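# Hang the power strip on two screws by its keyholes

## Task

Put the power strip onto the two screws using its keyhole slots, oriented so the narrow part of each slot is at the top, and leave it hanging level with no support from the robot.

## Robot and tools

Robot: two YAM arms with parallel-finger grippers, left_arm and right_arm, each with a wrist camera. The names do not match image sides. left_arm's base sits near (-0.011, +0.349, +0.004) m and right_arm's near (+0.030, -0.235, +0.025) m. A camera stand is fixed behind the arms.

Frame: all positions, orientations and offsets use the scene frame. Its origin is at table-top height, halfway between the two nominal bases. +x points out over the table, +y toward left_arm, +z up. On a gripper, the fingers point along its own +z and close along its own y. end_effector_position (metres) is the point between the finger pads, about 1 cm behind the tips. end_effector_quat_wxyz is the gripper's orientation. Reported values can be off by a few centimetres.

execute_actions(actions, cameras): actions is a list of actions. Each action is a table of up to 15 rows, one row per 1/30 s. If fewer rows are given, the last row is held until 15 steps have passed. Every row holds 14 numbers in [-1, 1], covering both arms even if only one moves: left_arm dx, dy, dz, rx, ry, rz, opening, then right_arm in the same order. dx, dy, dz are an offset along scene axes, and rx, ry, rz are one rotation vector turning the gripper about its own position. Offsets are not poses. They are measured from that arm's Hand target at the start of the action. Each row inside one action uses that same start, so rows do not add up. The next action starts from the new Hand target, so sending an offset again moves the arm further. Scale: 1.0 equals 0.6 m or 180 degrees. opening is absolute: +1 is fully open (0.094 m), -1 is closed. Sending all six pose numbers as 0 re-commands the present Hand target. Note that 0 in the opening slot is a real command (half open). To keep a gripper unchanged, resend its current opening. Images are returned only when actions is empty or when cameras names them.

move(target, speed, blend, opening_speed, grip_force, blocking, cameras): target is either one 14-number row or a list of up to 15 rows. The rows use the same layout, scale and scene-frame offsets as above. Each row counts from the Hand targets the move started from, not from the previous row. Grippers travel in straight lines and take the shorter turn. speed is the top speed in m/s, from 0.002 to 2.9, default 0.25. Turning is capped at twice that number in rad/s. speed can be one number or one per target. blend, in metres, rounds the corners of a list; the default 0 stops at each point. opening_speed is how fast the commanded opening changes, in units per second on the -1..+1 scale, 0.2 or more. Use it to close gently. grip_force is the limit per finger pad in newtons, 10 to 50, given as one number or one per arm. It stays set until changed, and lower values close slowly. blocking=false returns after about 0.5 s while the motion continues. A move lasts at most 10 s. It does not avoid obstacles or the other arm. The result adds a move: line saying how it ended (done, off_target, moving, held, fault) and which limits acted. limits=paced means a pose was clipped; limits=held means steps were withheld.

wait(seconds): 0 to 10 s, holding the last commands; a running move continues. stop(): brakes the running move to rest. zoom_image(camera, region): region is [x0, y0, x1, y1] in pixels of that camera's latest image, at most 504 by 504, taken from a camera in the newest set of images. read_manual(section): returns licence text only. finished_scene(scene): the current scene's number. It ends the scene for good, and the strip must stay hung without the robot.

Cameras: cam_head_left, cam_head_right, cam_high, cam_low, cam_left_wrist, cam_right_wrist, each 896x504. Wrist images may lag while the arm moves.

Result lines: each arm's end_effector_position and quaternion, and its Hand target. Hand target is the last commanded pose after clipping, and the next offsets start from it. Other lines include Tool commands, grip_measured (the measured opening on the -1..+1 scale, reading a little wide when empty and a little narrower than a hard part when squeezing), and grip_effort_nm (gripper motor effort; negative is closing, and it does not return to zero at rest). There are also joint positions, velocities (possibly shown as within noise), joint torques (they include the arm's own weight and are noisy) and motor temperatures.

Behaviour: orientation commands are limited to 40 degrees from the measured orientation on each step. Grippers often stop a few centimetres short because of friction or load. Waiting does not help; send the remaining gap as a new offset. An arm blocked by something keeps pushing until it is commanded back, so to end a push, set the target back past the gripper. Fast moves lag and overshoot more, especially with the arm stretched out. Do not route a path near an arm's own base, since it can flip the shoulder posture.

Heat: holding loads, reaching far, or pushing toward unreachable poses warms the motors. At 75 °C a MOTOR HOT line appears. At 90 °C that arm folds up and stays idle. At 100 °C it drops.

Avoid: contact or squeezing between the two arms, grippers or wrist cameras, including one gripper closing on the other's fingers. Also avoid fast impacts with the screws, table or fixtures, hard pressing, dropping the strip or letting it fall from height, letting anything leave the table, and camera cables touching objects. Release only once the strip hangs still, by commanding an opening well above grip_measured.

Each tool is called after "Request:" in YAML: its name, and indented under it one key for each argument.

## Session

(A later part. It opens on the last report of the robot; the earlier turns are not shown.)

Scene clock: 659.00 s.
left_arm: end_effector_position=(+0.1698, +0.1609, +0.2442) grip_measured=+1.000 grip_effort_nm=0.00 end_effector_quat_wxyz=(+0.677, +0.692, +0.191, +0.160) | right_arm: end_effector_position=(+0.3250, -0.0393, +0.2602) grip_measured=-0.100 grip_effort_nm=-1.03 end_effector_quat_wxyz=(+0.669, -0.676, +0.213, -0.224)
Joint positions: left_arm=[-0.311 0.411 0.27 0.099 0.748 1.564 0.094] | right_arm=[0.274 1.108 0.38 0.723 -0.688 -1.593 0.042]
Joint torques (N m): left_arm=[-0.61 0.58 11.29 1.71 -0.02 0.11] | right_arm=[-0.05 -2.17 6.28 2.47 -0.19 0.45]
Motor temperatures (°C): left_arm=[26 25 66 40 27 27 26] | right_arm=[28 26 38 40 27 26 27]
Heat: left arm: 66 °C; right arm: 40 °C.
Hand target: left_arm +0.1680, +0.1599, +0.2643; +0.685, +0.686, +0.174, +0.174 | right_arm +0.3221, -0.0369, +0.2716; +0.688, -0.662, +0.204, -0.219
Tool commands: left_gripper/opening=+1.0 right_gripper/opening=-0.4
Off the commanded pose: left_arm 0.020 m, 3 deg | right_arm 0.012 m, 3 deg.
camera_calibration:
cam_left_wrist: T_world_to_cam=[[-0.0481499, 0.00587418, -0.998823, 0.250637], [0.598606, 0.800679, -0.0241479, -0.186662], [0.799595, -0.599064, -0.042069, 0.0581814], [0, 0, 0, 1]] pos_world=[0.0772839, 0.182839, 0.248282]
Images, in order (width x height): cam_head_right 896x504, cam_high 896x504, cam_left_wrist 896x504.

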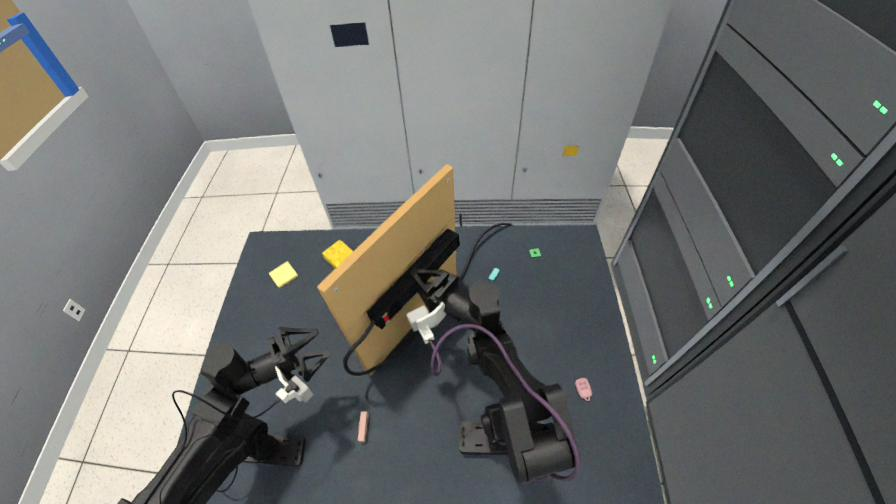

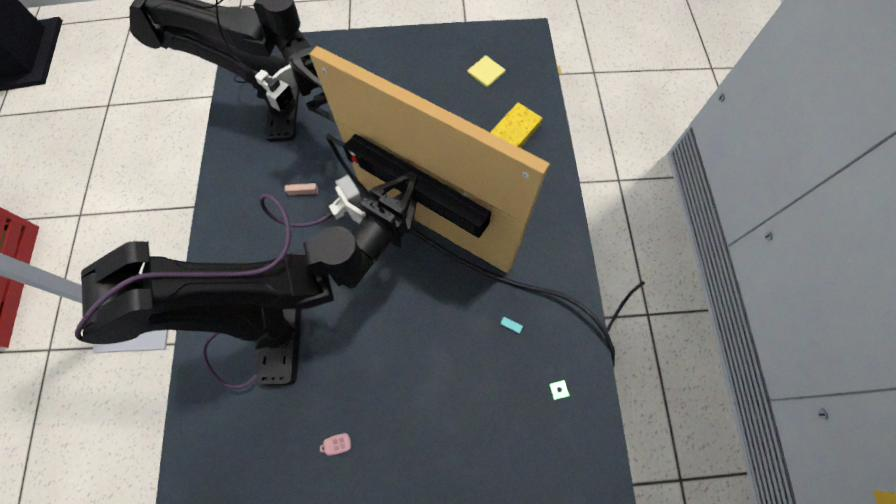

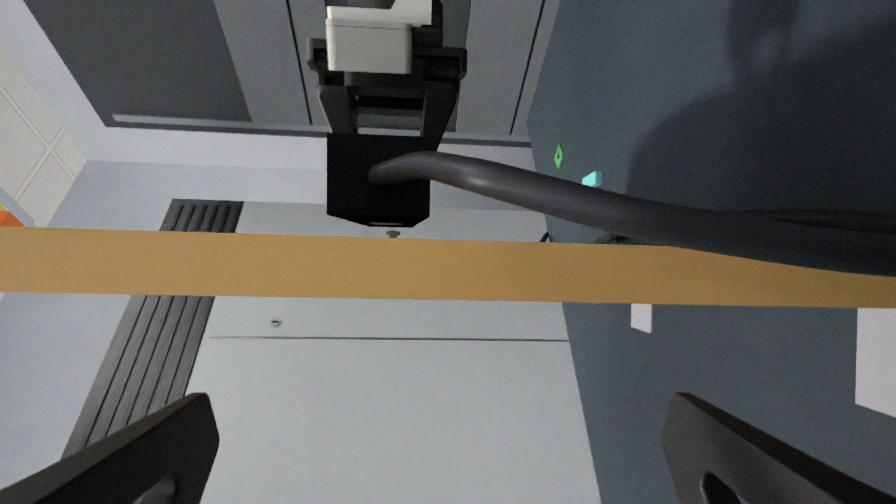

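Request:
move:
  target: [0,0,0,0,0,0,1.0, 0.0086,0.0123,0,0,0,0.0056,-0.4]
  speed: 0.05
  cameras: ["cam_left_wrist","cam_high","cam_head_right"]

Request:
zoom_image:
  camera: "cam_left_wrist"
  region: [290, 120, 450, 260]

Request:
zoom_image:
  camera: "cam_high"
  region: [330, 100, 510, 250]

Request:
zoom_image:
  camera: "cam_head_right"
  region: [340, 200, 480, 330]

Scene clock: 664.27 s.
left_arm: end_effector_position=(+0.1698, +0.1609, +0.2442) grip_measured=+1.000 grip_effort_nm=0.00 end_effector_quat_wxyz=(+0.677, +0.692, +0.191, +0.160) | right_arm: end_effector_position=(+0.3288, -0.0356, +0.2502) grip_measured=-0.100 grip_effort_nm=-1.03 end_effector_quat_wxyz=(+0.666, -0.681, +0.218, -0.213)
Joint positions: left_arm=[-0.311 0.411 0.27 0.099 0.748 1.564 0.094] | right_arm=[0.281 1.158 0.38 0.75 -0.69 -1.588 0.042]
Joint torques (N m): left_arm=[-0.62 0.58 11.29 1.72 -0.02 0.11] | right_arm=[0.84 -2.86 7.97 2.47 -0.25 0.44]
Motor temperatures (°C): left_arm=[26 25 66 40 27 27 26] | right_arm=[28 26 38 41 27 26 27]
Heat: left arm: 66 °C; right arm: 41 °C.
Hand target: left_arm +0.1680, +0.1599, +0.2643; +0.685, +0.686, +0.174, +0.174 | right_arm +0.3273, -0.0296, +0.2715; +0.689, -0.663, +0.199, -0.212
Off the commanded pose: left_arm 0.020 m, 3 deg | right_arm 0.022 m, 4 deg.
move: off_target (left_arm, right_arm)
camera_calibration:
cam_left_wrist: T_world_to_cam=[[-0.0481499, 0.00587418, -0.998823, 0.250637], [0.598606, 0.800679, -0.0241479, -0.186662], [0.799595, -0.599064, -0.042069, 0.0581814], [0, 0, 0, 1]] pos_world=[0.0772839, 0.182839, 0.248282]
Images, in order (width x height): cam_head_right 896x504, cam_high 896x504, cam_left_wrist 896x504.

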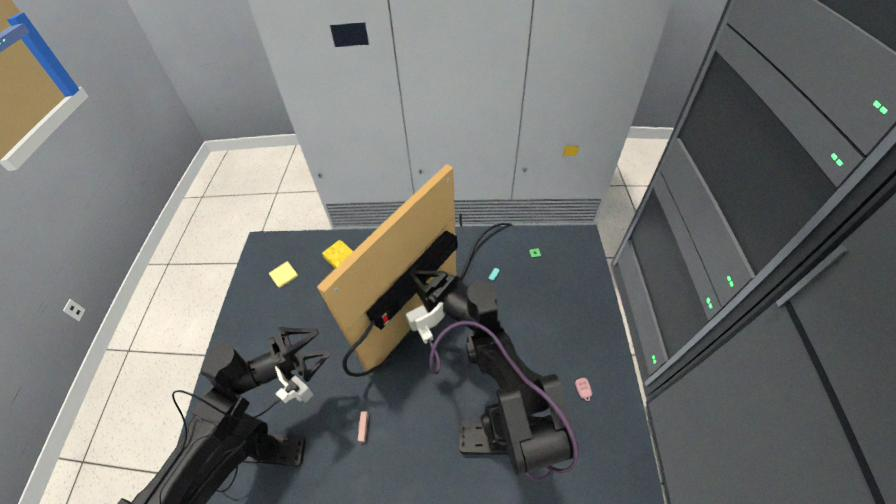

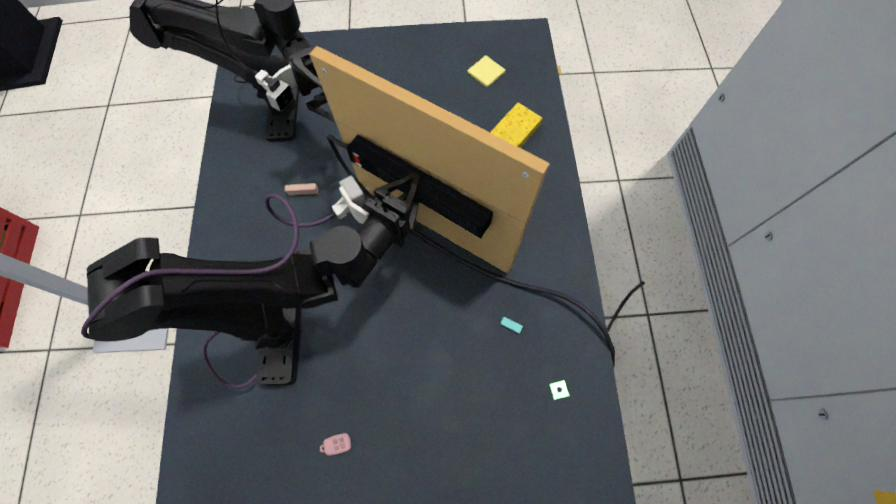

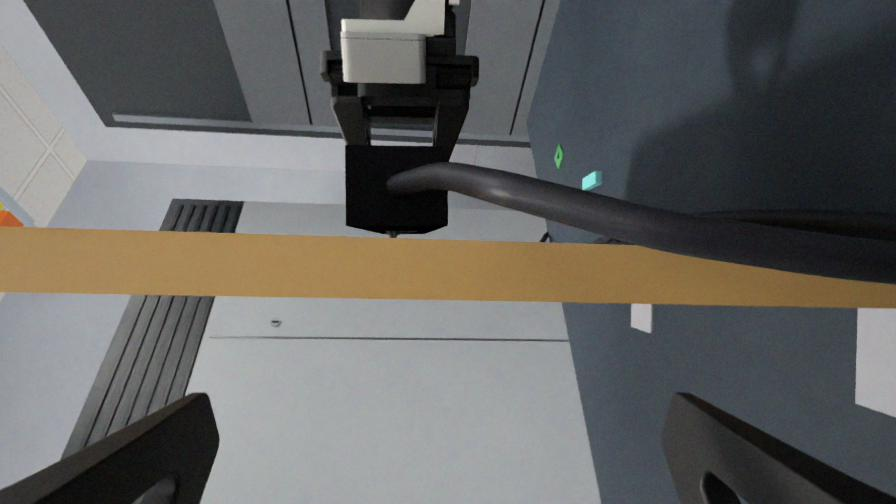

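Scaled by 3.150 from the camera's 896x504 image, which has a finer 1280x720 frame.

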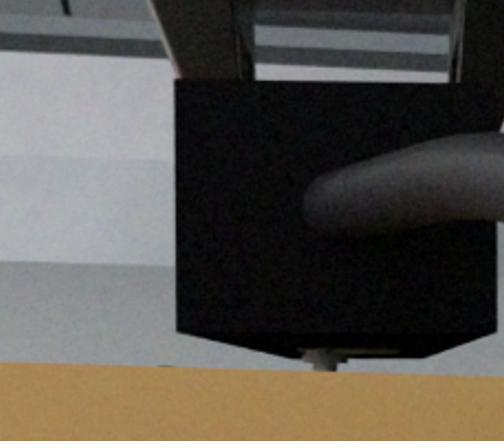

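Scaled by 2.800 from the camera's 896x504 image, which has a finer 1280x720 frame.

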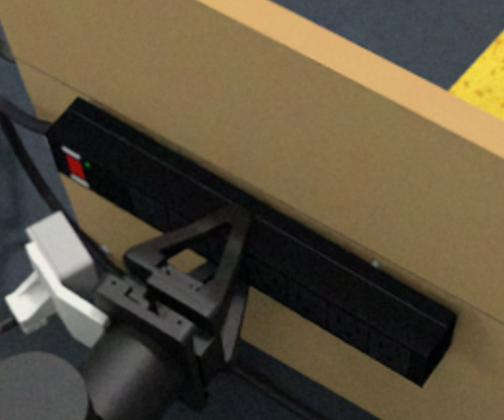

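Scaled by 3.600 from the camera's 896x504 image, which has a finer 1280x720 frame.

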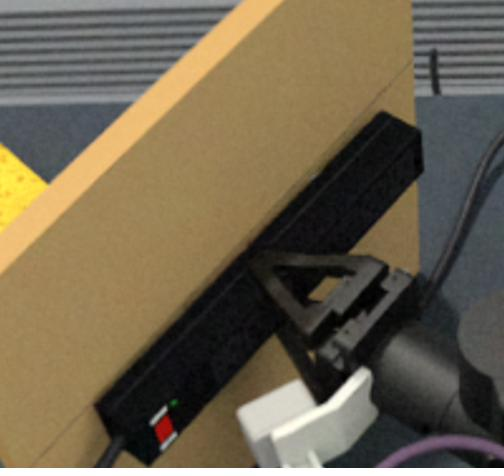

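Request:
move:
  target: [0,0,0,0,0,0,1.0, 0,0,0.035,0,0,0,-0.4]
  speed: 0.05
  cameras: ["cam_left_wrist","cam_high","cam_head_right"]

Request:
zoom_image:
  camera: "cam_left_wrist"
  region: [290, 120, 450, 260]

Scene clock: 666.67 s.
left_arm: end_effector_position=(+0.1698, +0.1609, +0.2442) grip_measured=+1.000 grip_effort_nm=0.00 end_effector_quat_wxyz=(+0.677, +0.692, +0.191, +0.160) | right_arm: end_effector_position=(+0.3303, -0.0350, +0.2589) grip_measured=-0.100 grip_effort_nm=-1.03 end_effector_quat_wxyz=(+0.663, -0.684, +0.223, -0.208)
Joint positions: left_arm=[-0.311 0.411 0.27 0.099 0.748 1.564 0.094] | right_arm=[0.281 1.131 0.421 0.666 -0.691 -1.588 0.042]
Joint torques (N m): left_arm=[-0.62 0.58 11.29 1.71 -0.02 0.11] | right_arm=[0.9 -5.55 9.96 2.19 -0.28 0.42]
Motor temperatures (°C): left_arm=[26 25 66 40 27 27 26] | right_arm=[28 26 39 41 27 26 27]
Heat: left arm: 66 °C; right arm: 41 °C.
Hand target: left_arm +0.1680, +0.1599, +0.2643; +0.685, +0.686, +0.174, +0.174 | right_arm +0.3273, -0.0297, +0.2925; +0.689, -0.663, +0.199, -0.213
Off the commanded pose: left_arm 0.020 m, 3 deg | right_arm 0.034 m, 5 deg.
move: off_target (left_arm, right_arm)
camera_calibration:
cam_left_wrist: T_world_to_cam=[[-0.0481499, 0.00587418, -0.998823, 0.250637], [0.598606, 0.800679, -0.0241479, -0.186662], [0.799595, -0.599064, -0.042069, 0.0581814], [0, 0, 0, 1]] pos_world=[0.0772839, 0.182839, 0.248282]
Images, in order (width x height): cam_head_right 896x504, cam_high 896x504, cam_left_wrist 896x504.

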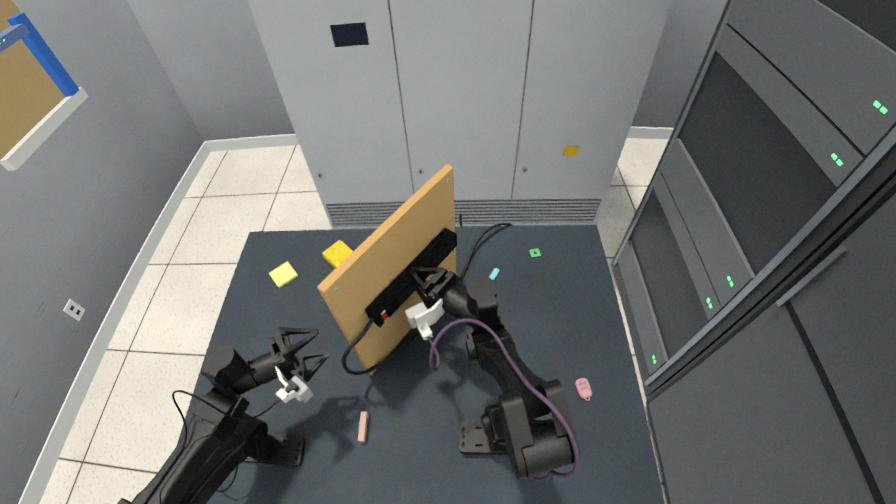

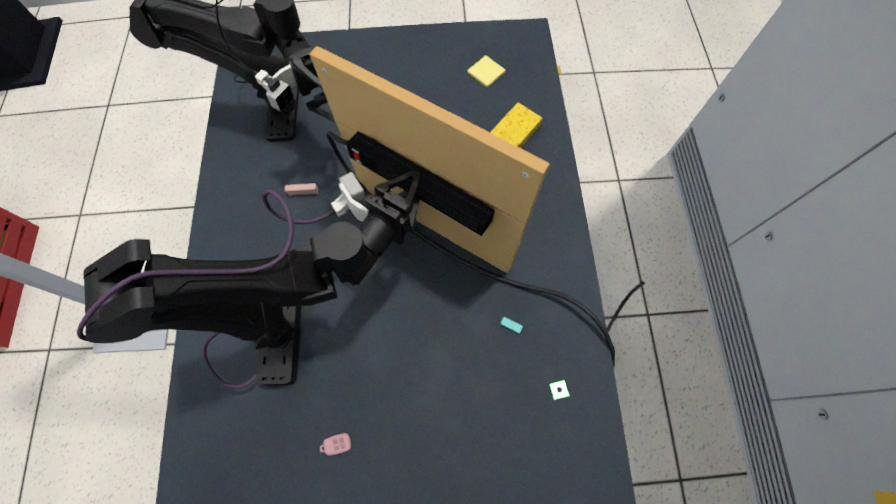

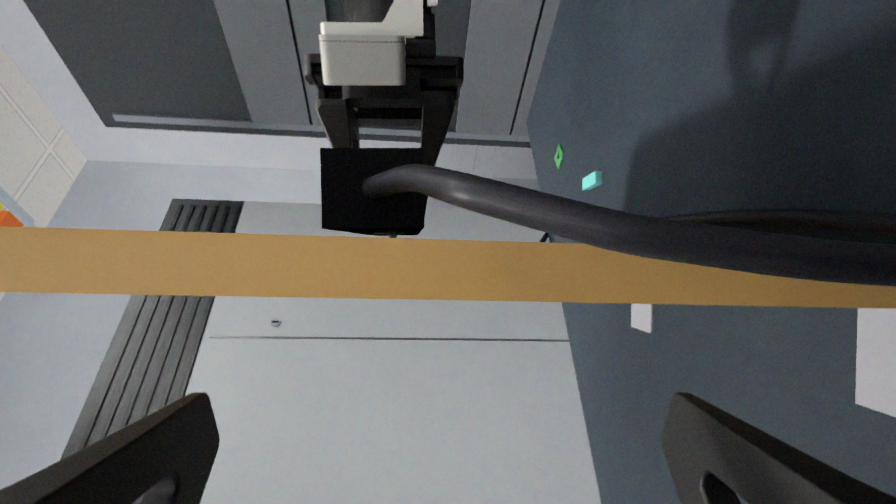

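Scaled by 3.150 from the camera's 896x504 image, which has a finer 1280x720 frame.

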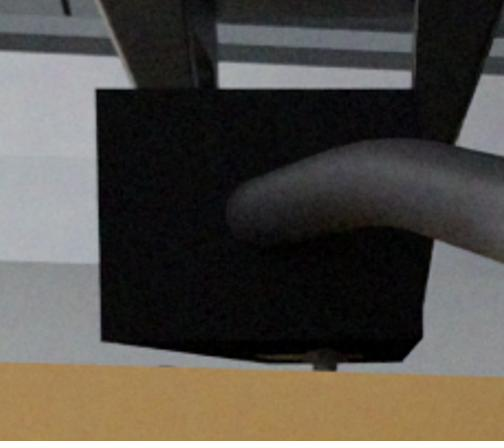

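Request:
zoom_image:
  camera: "cam_high"
  region: [330, 100, 510, 250]

Request:
zoom_image:
  camera: "cam_head_right"
  region: [340, 200, 480, 330]

Scaled by 2.800 from the camera's 896x504 image, which has a finer 1280x720 frame.

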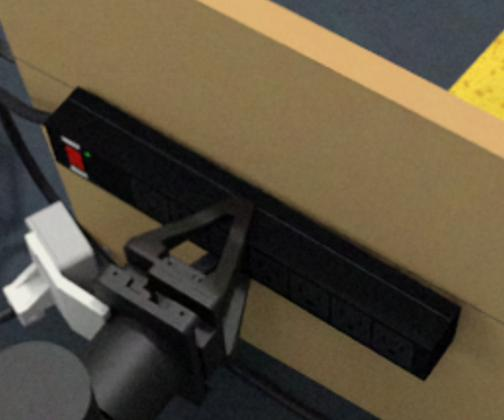

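Scaled by 3.600 from the camera's 896x504 image, which has a finer 1280x720 frame.

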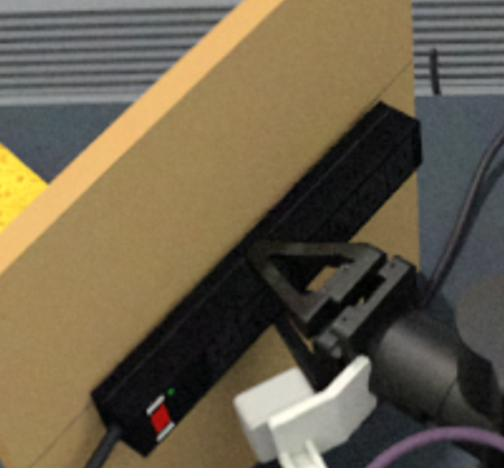

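Request:
move:
  target: [0,0,0,0,0,0,1.0, 0.0077,0.0109,0,-0.0019,-0.0027,0.0033,-0.4]
  speed: 0.04
  cameras: ["cam_left_wrist","cam_high","cam_head_right"]

Request:
zoom_image:
  camera: "cam_left_wrist"
  region: [290, 120, 450, 260]

Request:
zoom_image:
  camera: "cam_high"
  region: [330, 100, 510, 250]

Request:
zoom_image:
  camera: "cam_head_right"
  region: [340, 200, 480, 330]

Scene clock: 670.93 s.
left_arm: end_effector_position=(+0.1698, +0.1609, +0.2442) grip_measured=+1.000 grip_effort_nm=0.00 end_effector_quat_wxyz=(+0.677, +0.692, +0.191, +0.160) | right_arm: end_effector_position=(+0.3294, -0.0313, +0.2611) grip_measured=-0.100 grip_effort_nm=-1.03 end_effector_quat_wxyz=(+0.664, -0.685, +0.216, -0.206)
Joint positions: left_arm=[-0.311 0.411 0.27 0.099 0.748 1.564 0.094] | right_arm=[0.292 1.135 0.43 0.663 -0.692 -1.593 0.042]
Joint torques (N m): left_arm=[-0.61 0.58 11.29 1.71 -0.02 0.11] | right_arm=[1.11 -2.78 10.93 2.33 -0.19 0.36]
Motor temperatures (°C): left_arm=[26 25 67 40 27 27 26] | right_arm=[28 27 39 41 27 26 27]
Heat: left arm: 67 °C; right arm: 41 °C.
Hand target: left_arm +0.1680, +0.1599, +0.2643; +0.685, +0.686, +0.174, +0.174 | right_arm +0.3319, -0.0230, +0.2925; +0.689, -0.666, +0.191, -0.212
Off the commanded pose: left_arm 0.020 m, 3 deg | right_arm 0.033 m, 5 deg.
move: off_target (left_arm, right_arm)
camera_calibration:
cam_left_wrist: T_world_to_cam=[[-0.0481499, 0.00587418, -0.998823, 0.250637], [0.598606, 0.800679, -0.0241479, -0.186662], [0.799595, -0.599064, -0.042069, 0.0581814], [0, 0, 0, 1]] pos_world=[0.0772839, 0.182839, 0.248282]
Images, in order (width x height): cam_head_right 896x504, cam_high 896x504, cam_left_wrist 896x504.

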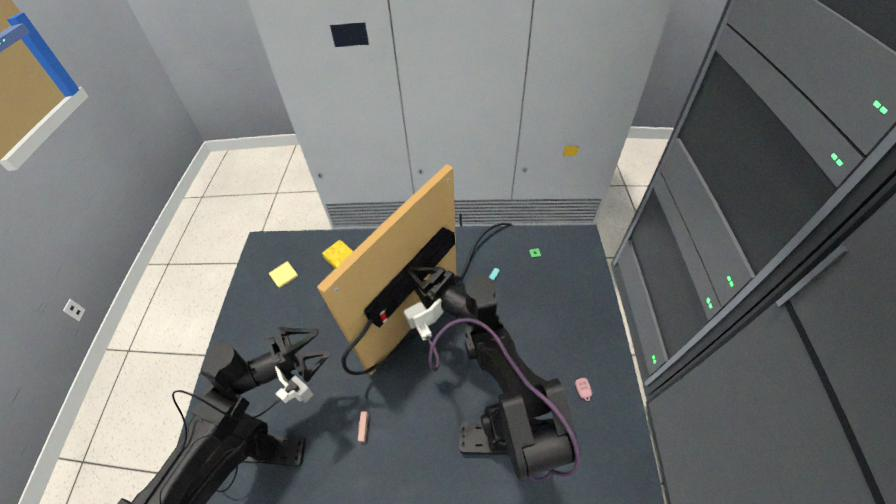

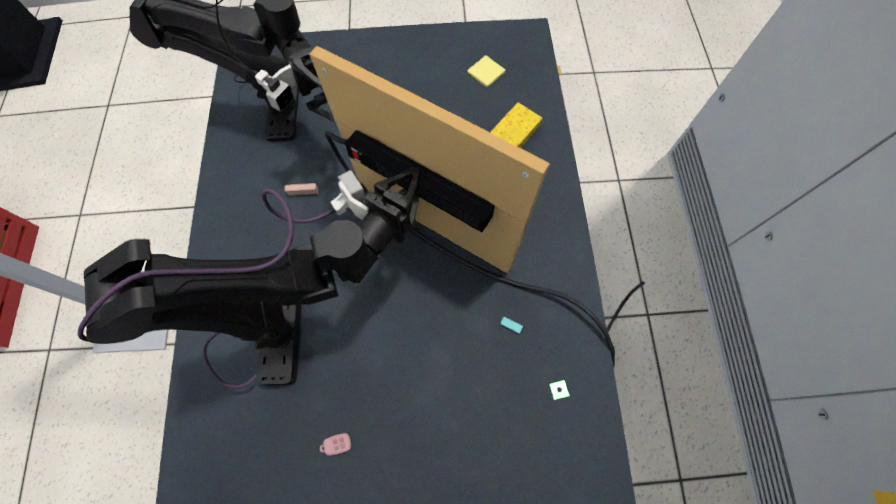

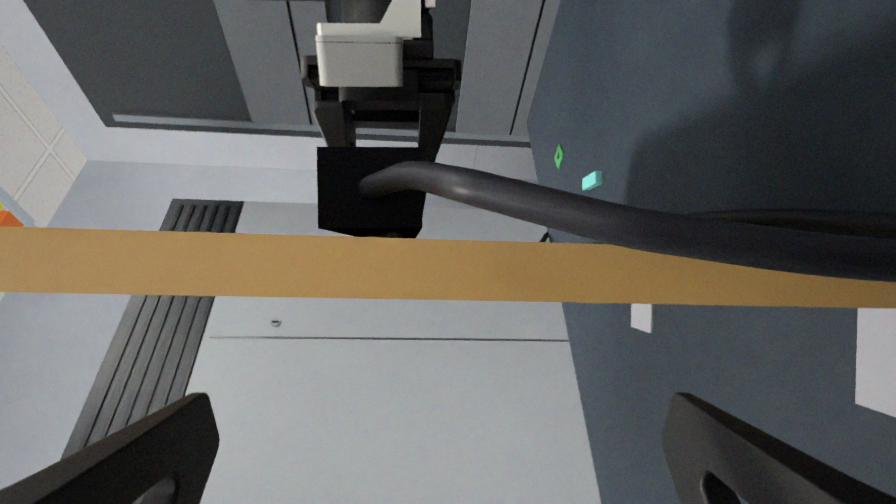

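Scaled by 3.150 from the camera's 896x504 image, which has a finer 1280x720 frame.

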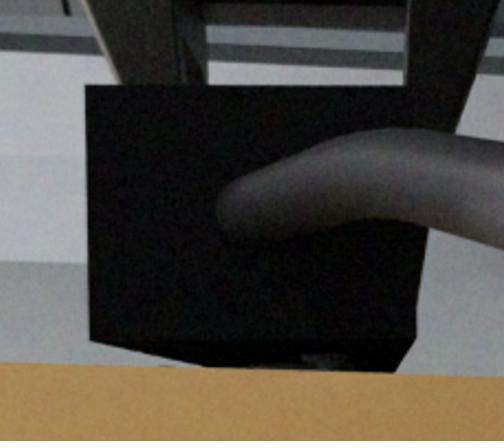

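Scaled by 2.800 from the camera's 896x504 image, which has a finer 1280x720 frame.

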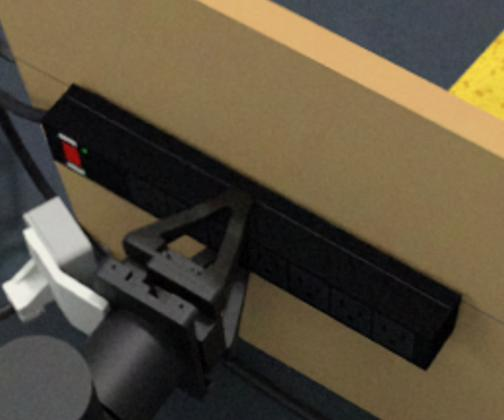

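Scaled by 3.600 from the camera's 896x504 image, which has a finer 1280x720 frame.

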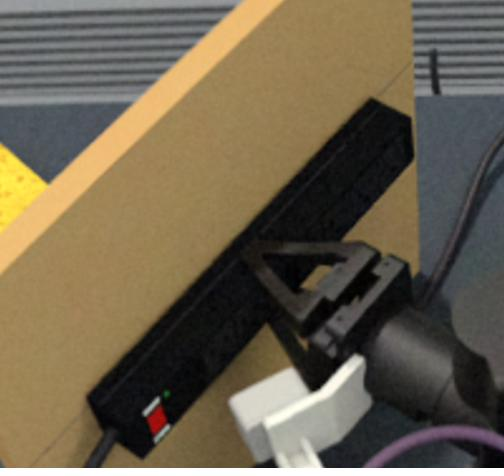

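Request:
move:
  target: [0,0,0,0,0,0,1.0, 0,0,-0.0133,-0.0038,-0.0055,0,-0.4]
  speed: 0.04
  cameras: ["cam_left_wrist","cam_high","cam_head_right"]

Request:
zoom_image:
  camera: "cam_left_wrist"
  region: [290, 120, 450, 260]

Request:
zoom_image:
  camera: "cam_high"
  region: [330, 100, 510, 250]

Request:
zoom_image:
  camera: "cam_head_right"
  region: [340, 200, 480, 330]

Scene clock: 673.40 s.
left_arm: end_effector_position=(+0.1698, +0.1609, +0.2442) grip_measured=+1.000 grip_effort_nm=0.00 end_effector_quat_wxyz=(+0.677, +0.692, +0.191, +0.160) | right_arm: end_effector_position=(+0.3298, -0.0312, +0.2612) grip_measured=-0.100 grip_effort_nm=-1.03 end_effector_quat_wxyz=(+0.666, -0.685, +0.211, -0.207)
Joint positions: left_arm=[-0.311 0.411 0.27 0.099 0.748 1.564 0.094] | right_arm=[0.288 1.143 0.43 0.676 -0.702 -1.598 0.042]
Joint torques (N m): left_arm=[-0.61 0.58 11.28 1.71 -0.02 0.11] | right_arm=[1.69 -1.57 8.85 2.65 -0.13 0.24]
Motor temperatures (°C): left_arm=[26 25 67 40 27 27 26] | right_arm=[28 27 40 41 27 26 27]
Heat: left arm: 67 °C; right arm: 41 °C.
Hand target: left_arm +0.1680, +0.1599, +0.2643; +0.685, +0.686, +0.174, +0.174 | right_arm +0.3320, -0.0231, +0.2844; +0.687, -0.668, +0.184, -0.219
Off the commanded pose: left_arm 0.020 m, 3 deg | right_arm 0.025 m, 5 deg.
move: off_target (left_arm, right_arm)
camera_calibration:
cam_left_wrist: T_world_to_cam=[[-0.0481499, 0.00587418, -0.998823, 0.250637], [0.598606, 0.800679, -0.0241479, -0.186662], [0.799595, -0.599064, -0.042069, 0.0581814], [0, 0, 0, 1]] pos_world=[0.0772839, 0.182839, 0.248282]
Images, in order (width x height): cam_head_right 896x504, cam_high 896x504, cam_left_wrist 896x504.

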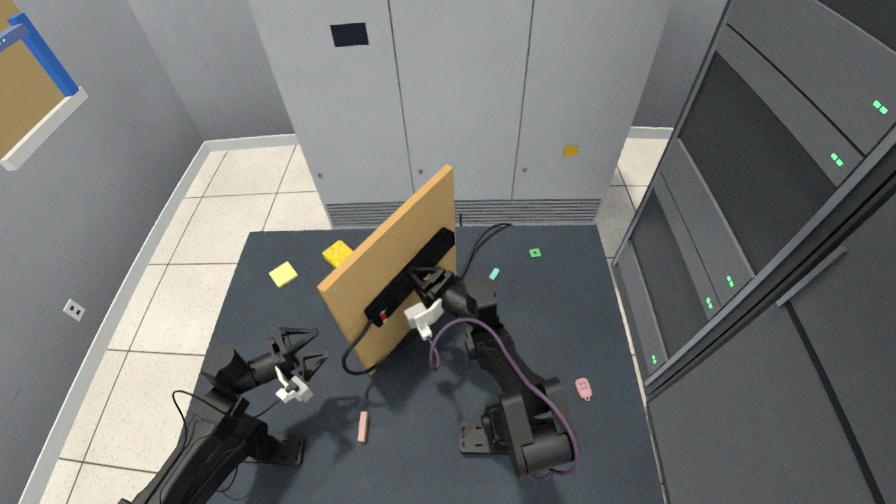

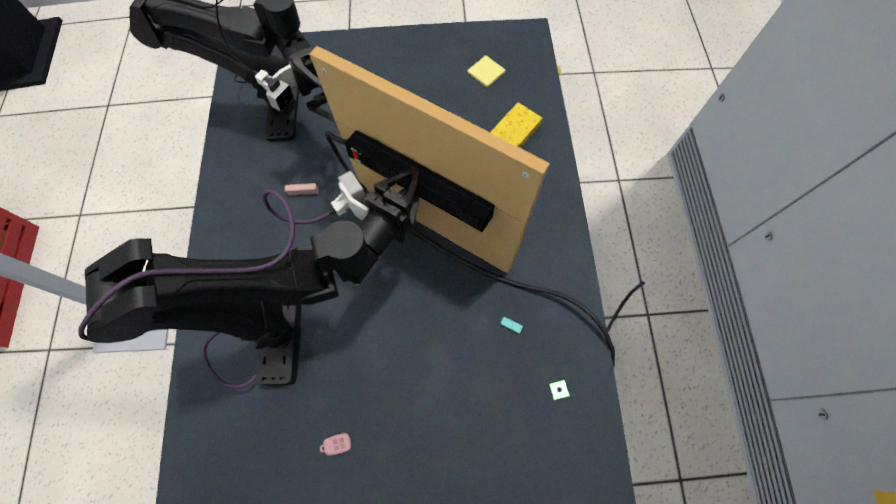

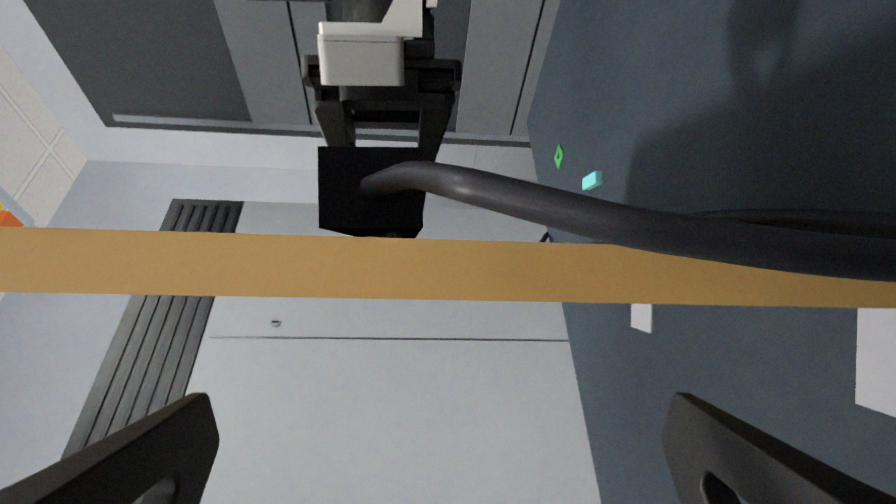

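Scaled by 3.150 from the camera's 896x504 image, which has a finer 1280x720 frame.

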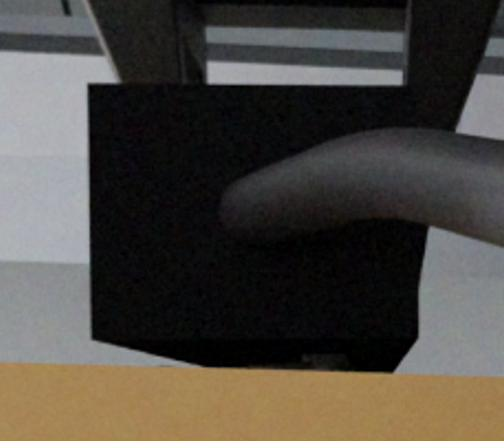

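Scaled by 2.800 from the camera's 896x504 image, which has a finer 1280x720 frame.

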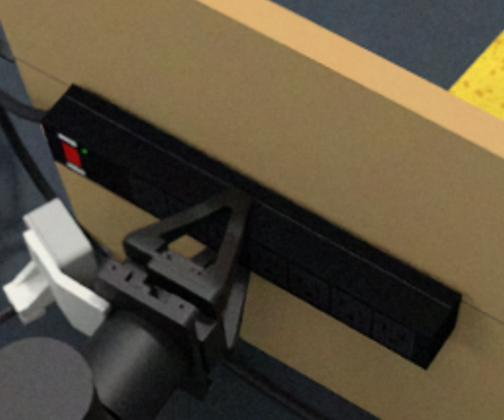

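Scaled by 3.600 from the camera's 896x504 image, which has a finer 1280x720 frame.

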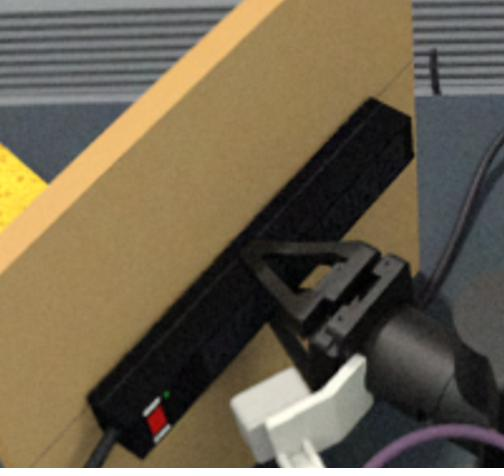

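Request:
move:
  target: [0,0,0,0,0,0,1.0, -0.0048,-0.0068,-0.0167,-0.0019,-0.0027,0,-0.4]
  speed: 0.04
  cameras: []

Scene clock: 675.13 s.
left_arm: end_effector_position=(+0.1698, +0.1609, +0.2442) grip_measured=+1.000 grip_effort_nm=0.00 end_effector_quat_wxyz=(+0.677, +0.692, +0.191, +0.160) | right_arm: end_effector_position=(+0.3301, -0.0310, +0.2592) grip_measured=-0.100 grip_effort_nm=-1.03 end_effector_quat_wxyz=(+0.668, -0.684, +0.200, -0.214)
Joint positions: left_arm=[-0.311 0.411 0.27 0.099 0.748 1.564 0.094] | right_arm=[0.285 1.164 0.417 0.727 -0.711 -1.609 0.042]
Joint torques (N m): left_arm=[-0.61 0.58 11.28 1.72 -0.02 0.11] | right_arm=[0.81 -2.13 6.68 2.63 -0.15 0.24]
Motor temperatures (°C): left_arm=[26 25 67 40 27 27 26] | right_arm=[28 27 40 41 27 26 27]
Heat: left arm: 67 °C; right arm: 41 °C.
Hand target: left_arm +0.1680, +0.1599, +0.2643; +0.685, +0.686, +0.174, +0.174 | right_arm +0.3290, -0.0271, +0.2745; +0.686, -0.669, +0.181, -0.222
Off the commanded pose: left_arm 0.020 m, 3 deg | right_arm 0.016 m, 4 deg.
move: off_target (left_arm, right_arm)
No camera images: "cameras" was empty.

Request:
wait:
  seconds: 0
  cameras: ["cam_left_wrist","cam_high","cam_head_right"]

Request:
zoom_image:
  camera: "cam_left_wrist"
  region: [290, 120, 450, 260]

Request:
zoom_image:
  camera: "cam_high"
  region: [330, 100, 510, 250]

Request:
zoom_image:
  camera: "cam_head_right"
  region: [340, 200, 480, 330]

Scene clock: 676.27 s.
left_arm: end_effector_position=(+0.1698, +0.1609, +0.2442) grip_measured=+1.000 grip_effort_nm=0.00 end_effector_quat_wxyz=(+0.677, +0.692, +0.191, +0.160) | right_arm: end_effector_position=(+0.3301, -0.0310, +0.2592) grip_measured=-0.100 grip_effort_nm=-1.03 end_effector_quat_wxyz=(+0.668, -0.684, +0.200, -0.214)
Joint positions: left_arm=[-0.311 0.411 0.27 0.099 0.748 1.564 0.094] | right_arm=[0.285 1.164 0.417 0.727 -0.711 -1.609 0.042]
Joint torques (N m): left_arm=[-0.61 0.59 11.29 1.71 -0.02 0.11] | right_arm=[0.5 -2.47 6.69 2.65 -0.12 0.21]
Motor temperatures (°C): left_arm=[26 25 67 40 27 27 26] | right_arm=[28 27 40 41 27 26 27]
Heat: left arm: 67 °C; right arm: 41 °C.
Hand target: left_arm +0.1680, +0.1599, +0.2643; +0.685, +0.686, +0.174, +0.174 | right_arm +0.3290, -0.0271, +0.2745; +0.686, -0.669, +0.181, -0.222
Tool commands: left_gripper/opening=+1.0 right_gripper/opening=-0.4
Off the commanded pose: left_arm 0.020 m, 3 deg | right_arm 0.016 m, 4 deg.
camera_calibration:
cam_left_wrist: T_world_to_cam=[[-0.0481499, 0.00587418, -0.998823, 0.250637], [0.598606, 0.800679, -0.0241479, -0.186662], [0.799595, -0.599064, -0.042069, 0.0581814], [0, 0, 0, 1]] pos_world=[0.0772839, 0.182839, 0.248282]
Images, in order (width x height): cam_head_right 896x504, cam_high 896x504, cam_left_wrist 896x504.

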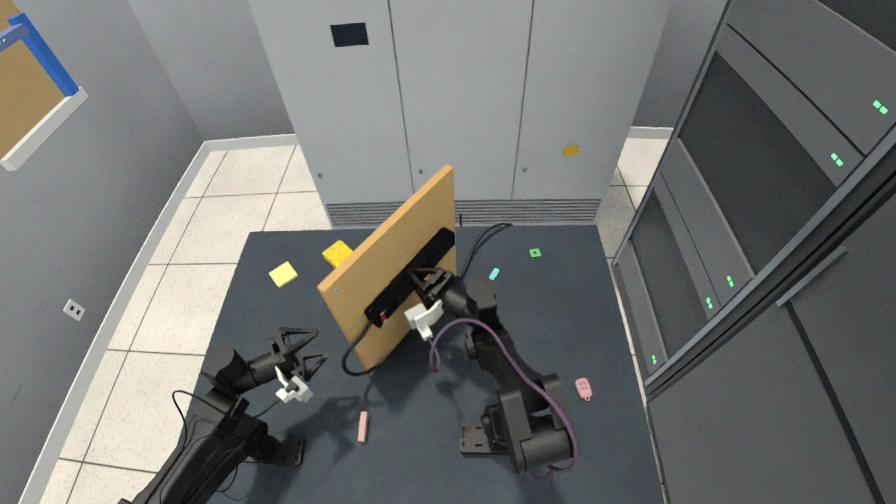

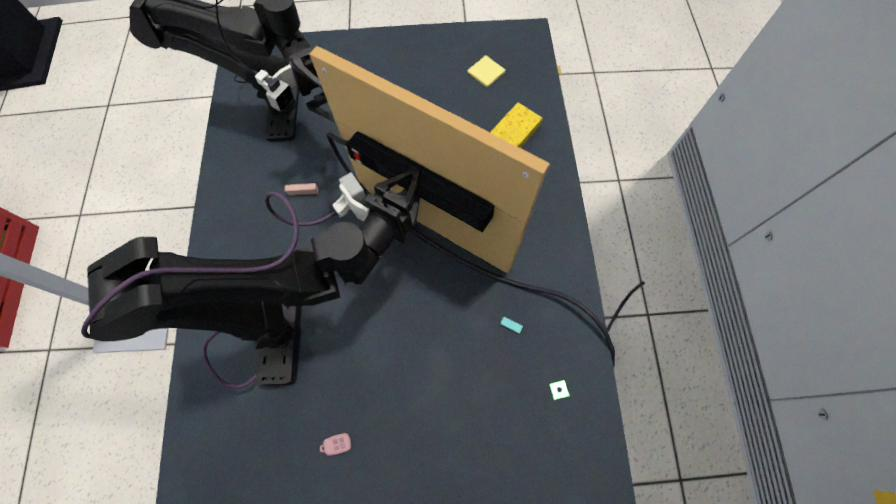

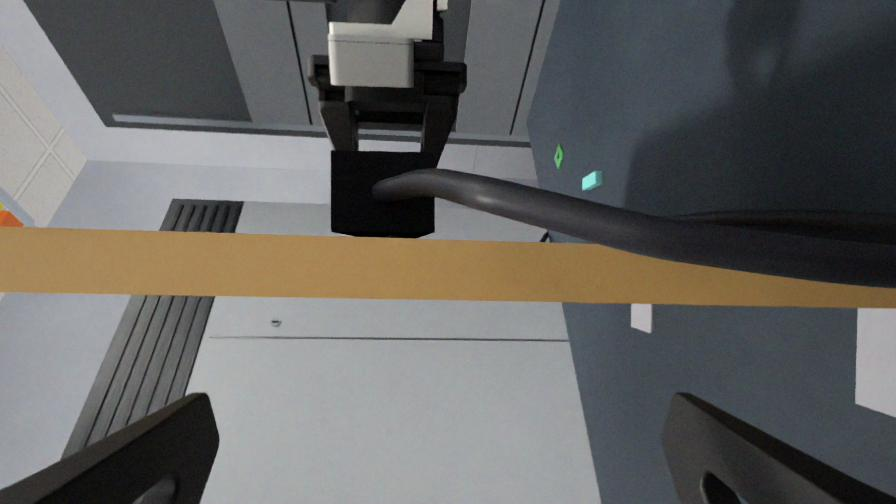

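Scaled by 3.150 from the camera's 896x504 image, which has a finer 1280x720 frame.

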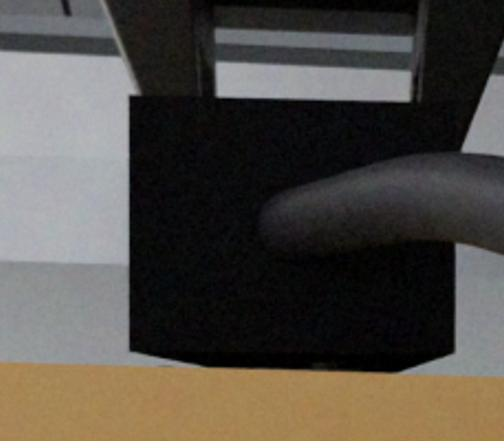

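Scaled by 2.800 from the camera's 896x504 image, which has a finer 1280x720 frame.

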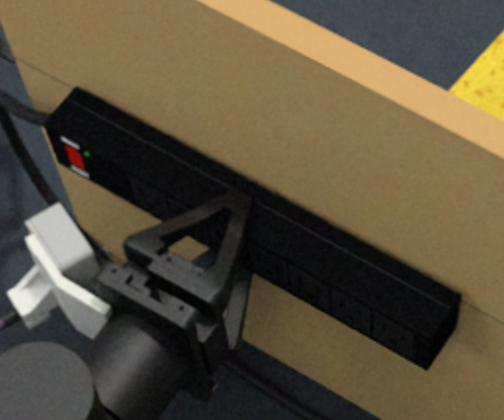

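Scaled by 3.600 from the camera's 896x504 image, which has a finer 1280x720 frame.

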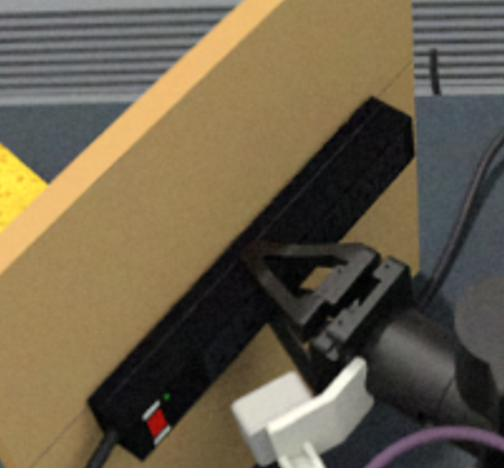

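Request:
move:
  target: [0,0,0,0,0,0,1.0, 0.0038,0.0055,0,0.0022,0.0032,-0.005,-0.4]
  speed: 0.04
  cameras: ["cam_left_wrist","cam_high","cam_head_right"]

Request:
zoom_image:
  camera: "cam_left_wrist"
  region: [290, 120, 450, 260]

Request:
zoom_image:
  camera: "cam_high"
  region: [330, 100, 510, 250]

Request:
zoom_image:
  camera: "cam_head_right"
  region: [340, 200, 480, 330]

Scene clock: 679.33 s.
left_arm: end_effector_position=(+0.1698, +0.1609, +0.2442) grip_measured=+1.000 grip_effort_nm=-0.01 end_effector_quat_wxyz=(+0.677, +0.692, +0.191, +0.160) | right_arm: end_effector_position=(+0.3307, -0.0297, +0.2592) grip_measured=-0.100 grip_effort_nm=-1.03 end_effector_quat_wxyz=(+0.667, -0.683, +0.203, -0.217)
Joint positions: left_arm=[-0.311 0.411 0.27 0.099 0.748 1.564 0.094] | right_arm=[0.296 1.164 0.417 0.727 -0.692 -1.609 0.042]
Joint torques (N m): left_arm=[-0.61 0.57 11.29 1.71 -0.02 0.11] | right_arm=[1.77 -2.14 6.82 2.65 0.04 0.37]
Motor temperatures (°C): left_arm=[26 25 67 40 27 27 26] | right_arm=[28 26 39 42 27 26 27]
Heat: left arm: 67 °C; right arm: 42 °C.
Hand target: left_arm +0.1680, +0.1599, +0.2643; +0.685, +0.686, +0.174, +0.174 | right_arm +0.3313, -0.0238, +0.2745; +0.685, -0.666, +0.190, -0.224
Off the commanded pose: left_arm 0.020 m, 3 deg | right_arm 0.016 m, 3 deg.
move: off_target (left_arm, right_arm)
camera_calibration:
cam_left_wrist: T_world_to_cam=[[-0.0481499, 0.00587418, -0.998823, 0.250637], [0.598606, 0.800679, -0.0241479, -0.186662], [0.799595, -0.599064, -0.042069, 0.0581814], [0, 0, 0, 1]] pos_world=[0.0772839, 0.182839, 0.248282]
Images, in order (width x height): cam_head_right 896x504, cam_high 896x504, cam_left_wrist 896x504.

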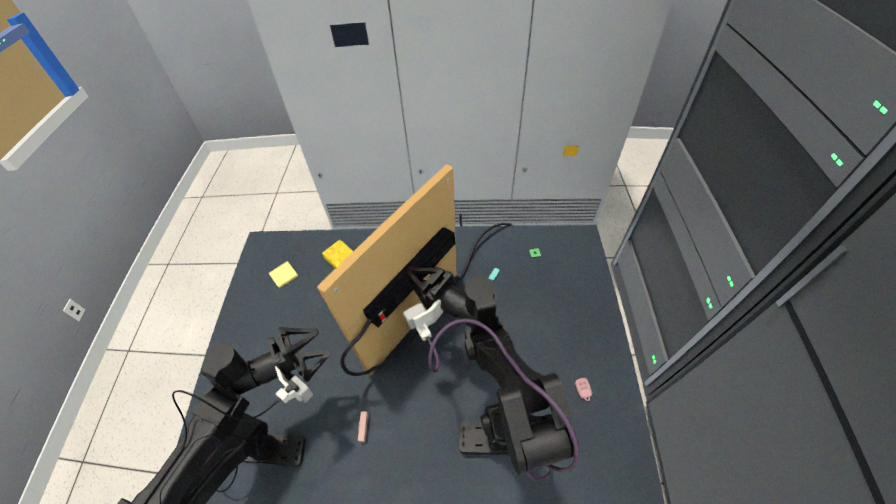

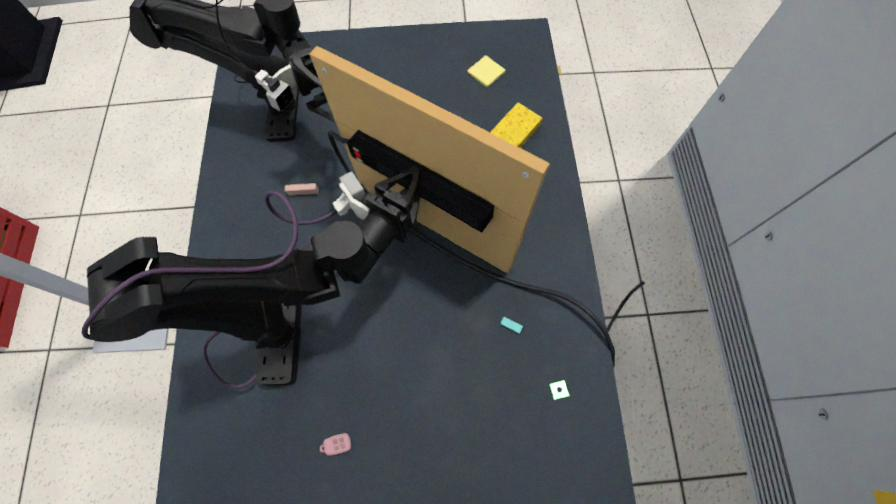

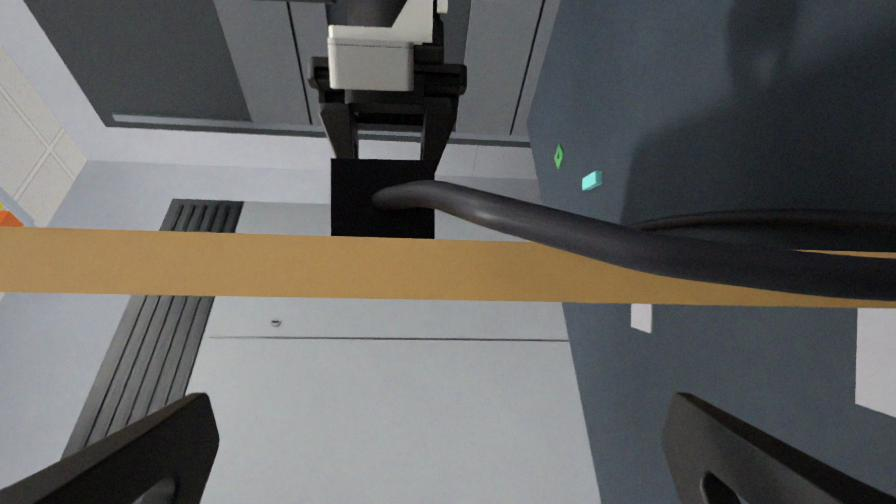

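Scaled by 3.150 from the camera's 896x504 image, which has a finer 1280x720 frame.

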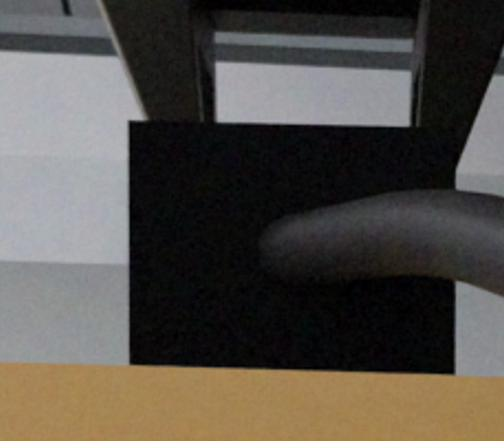

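Scaled by 2.800 from the camera's 896x504 image, which has a finer 1280x720 frame.

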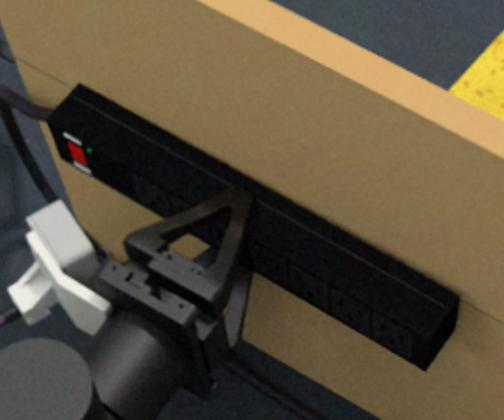

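Scaled by 3.600 from the camera's 896x504 image, which has a finer 1280x720 frame.

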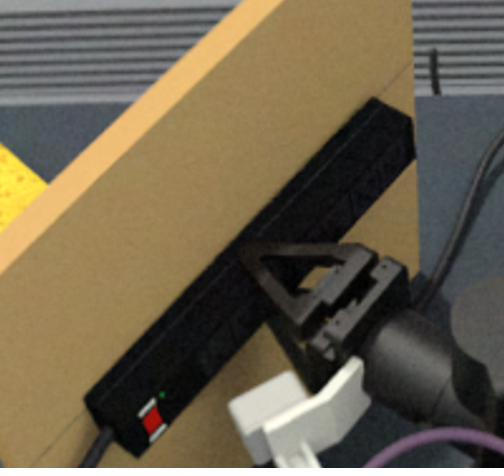

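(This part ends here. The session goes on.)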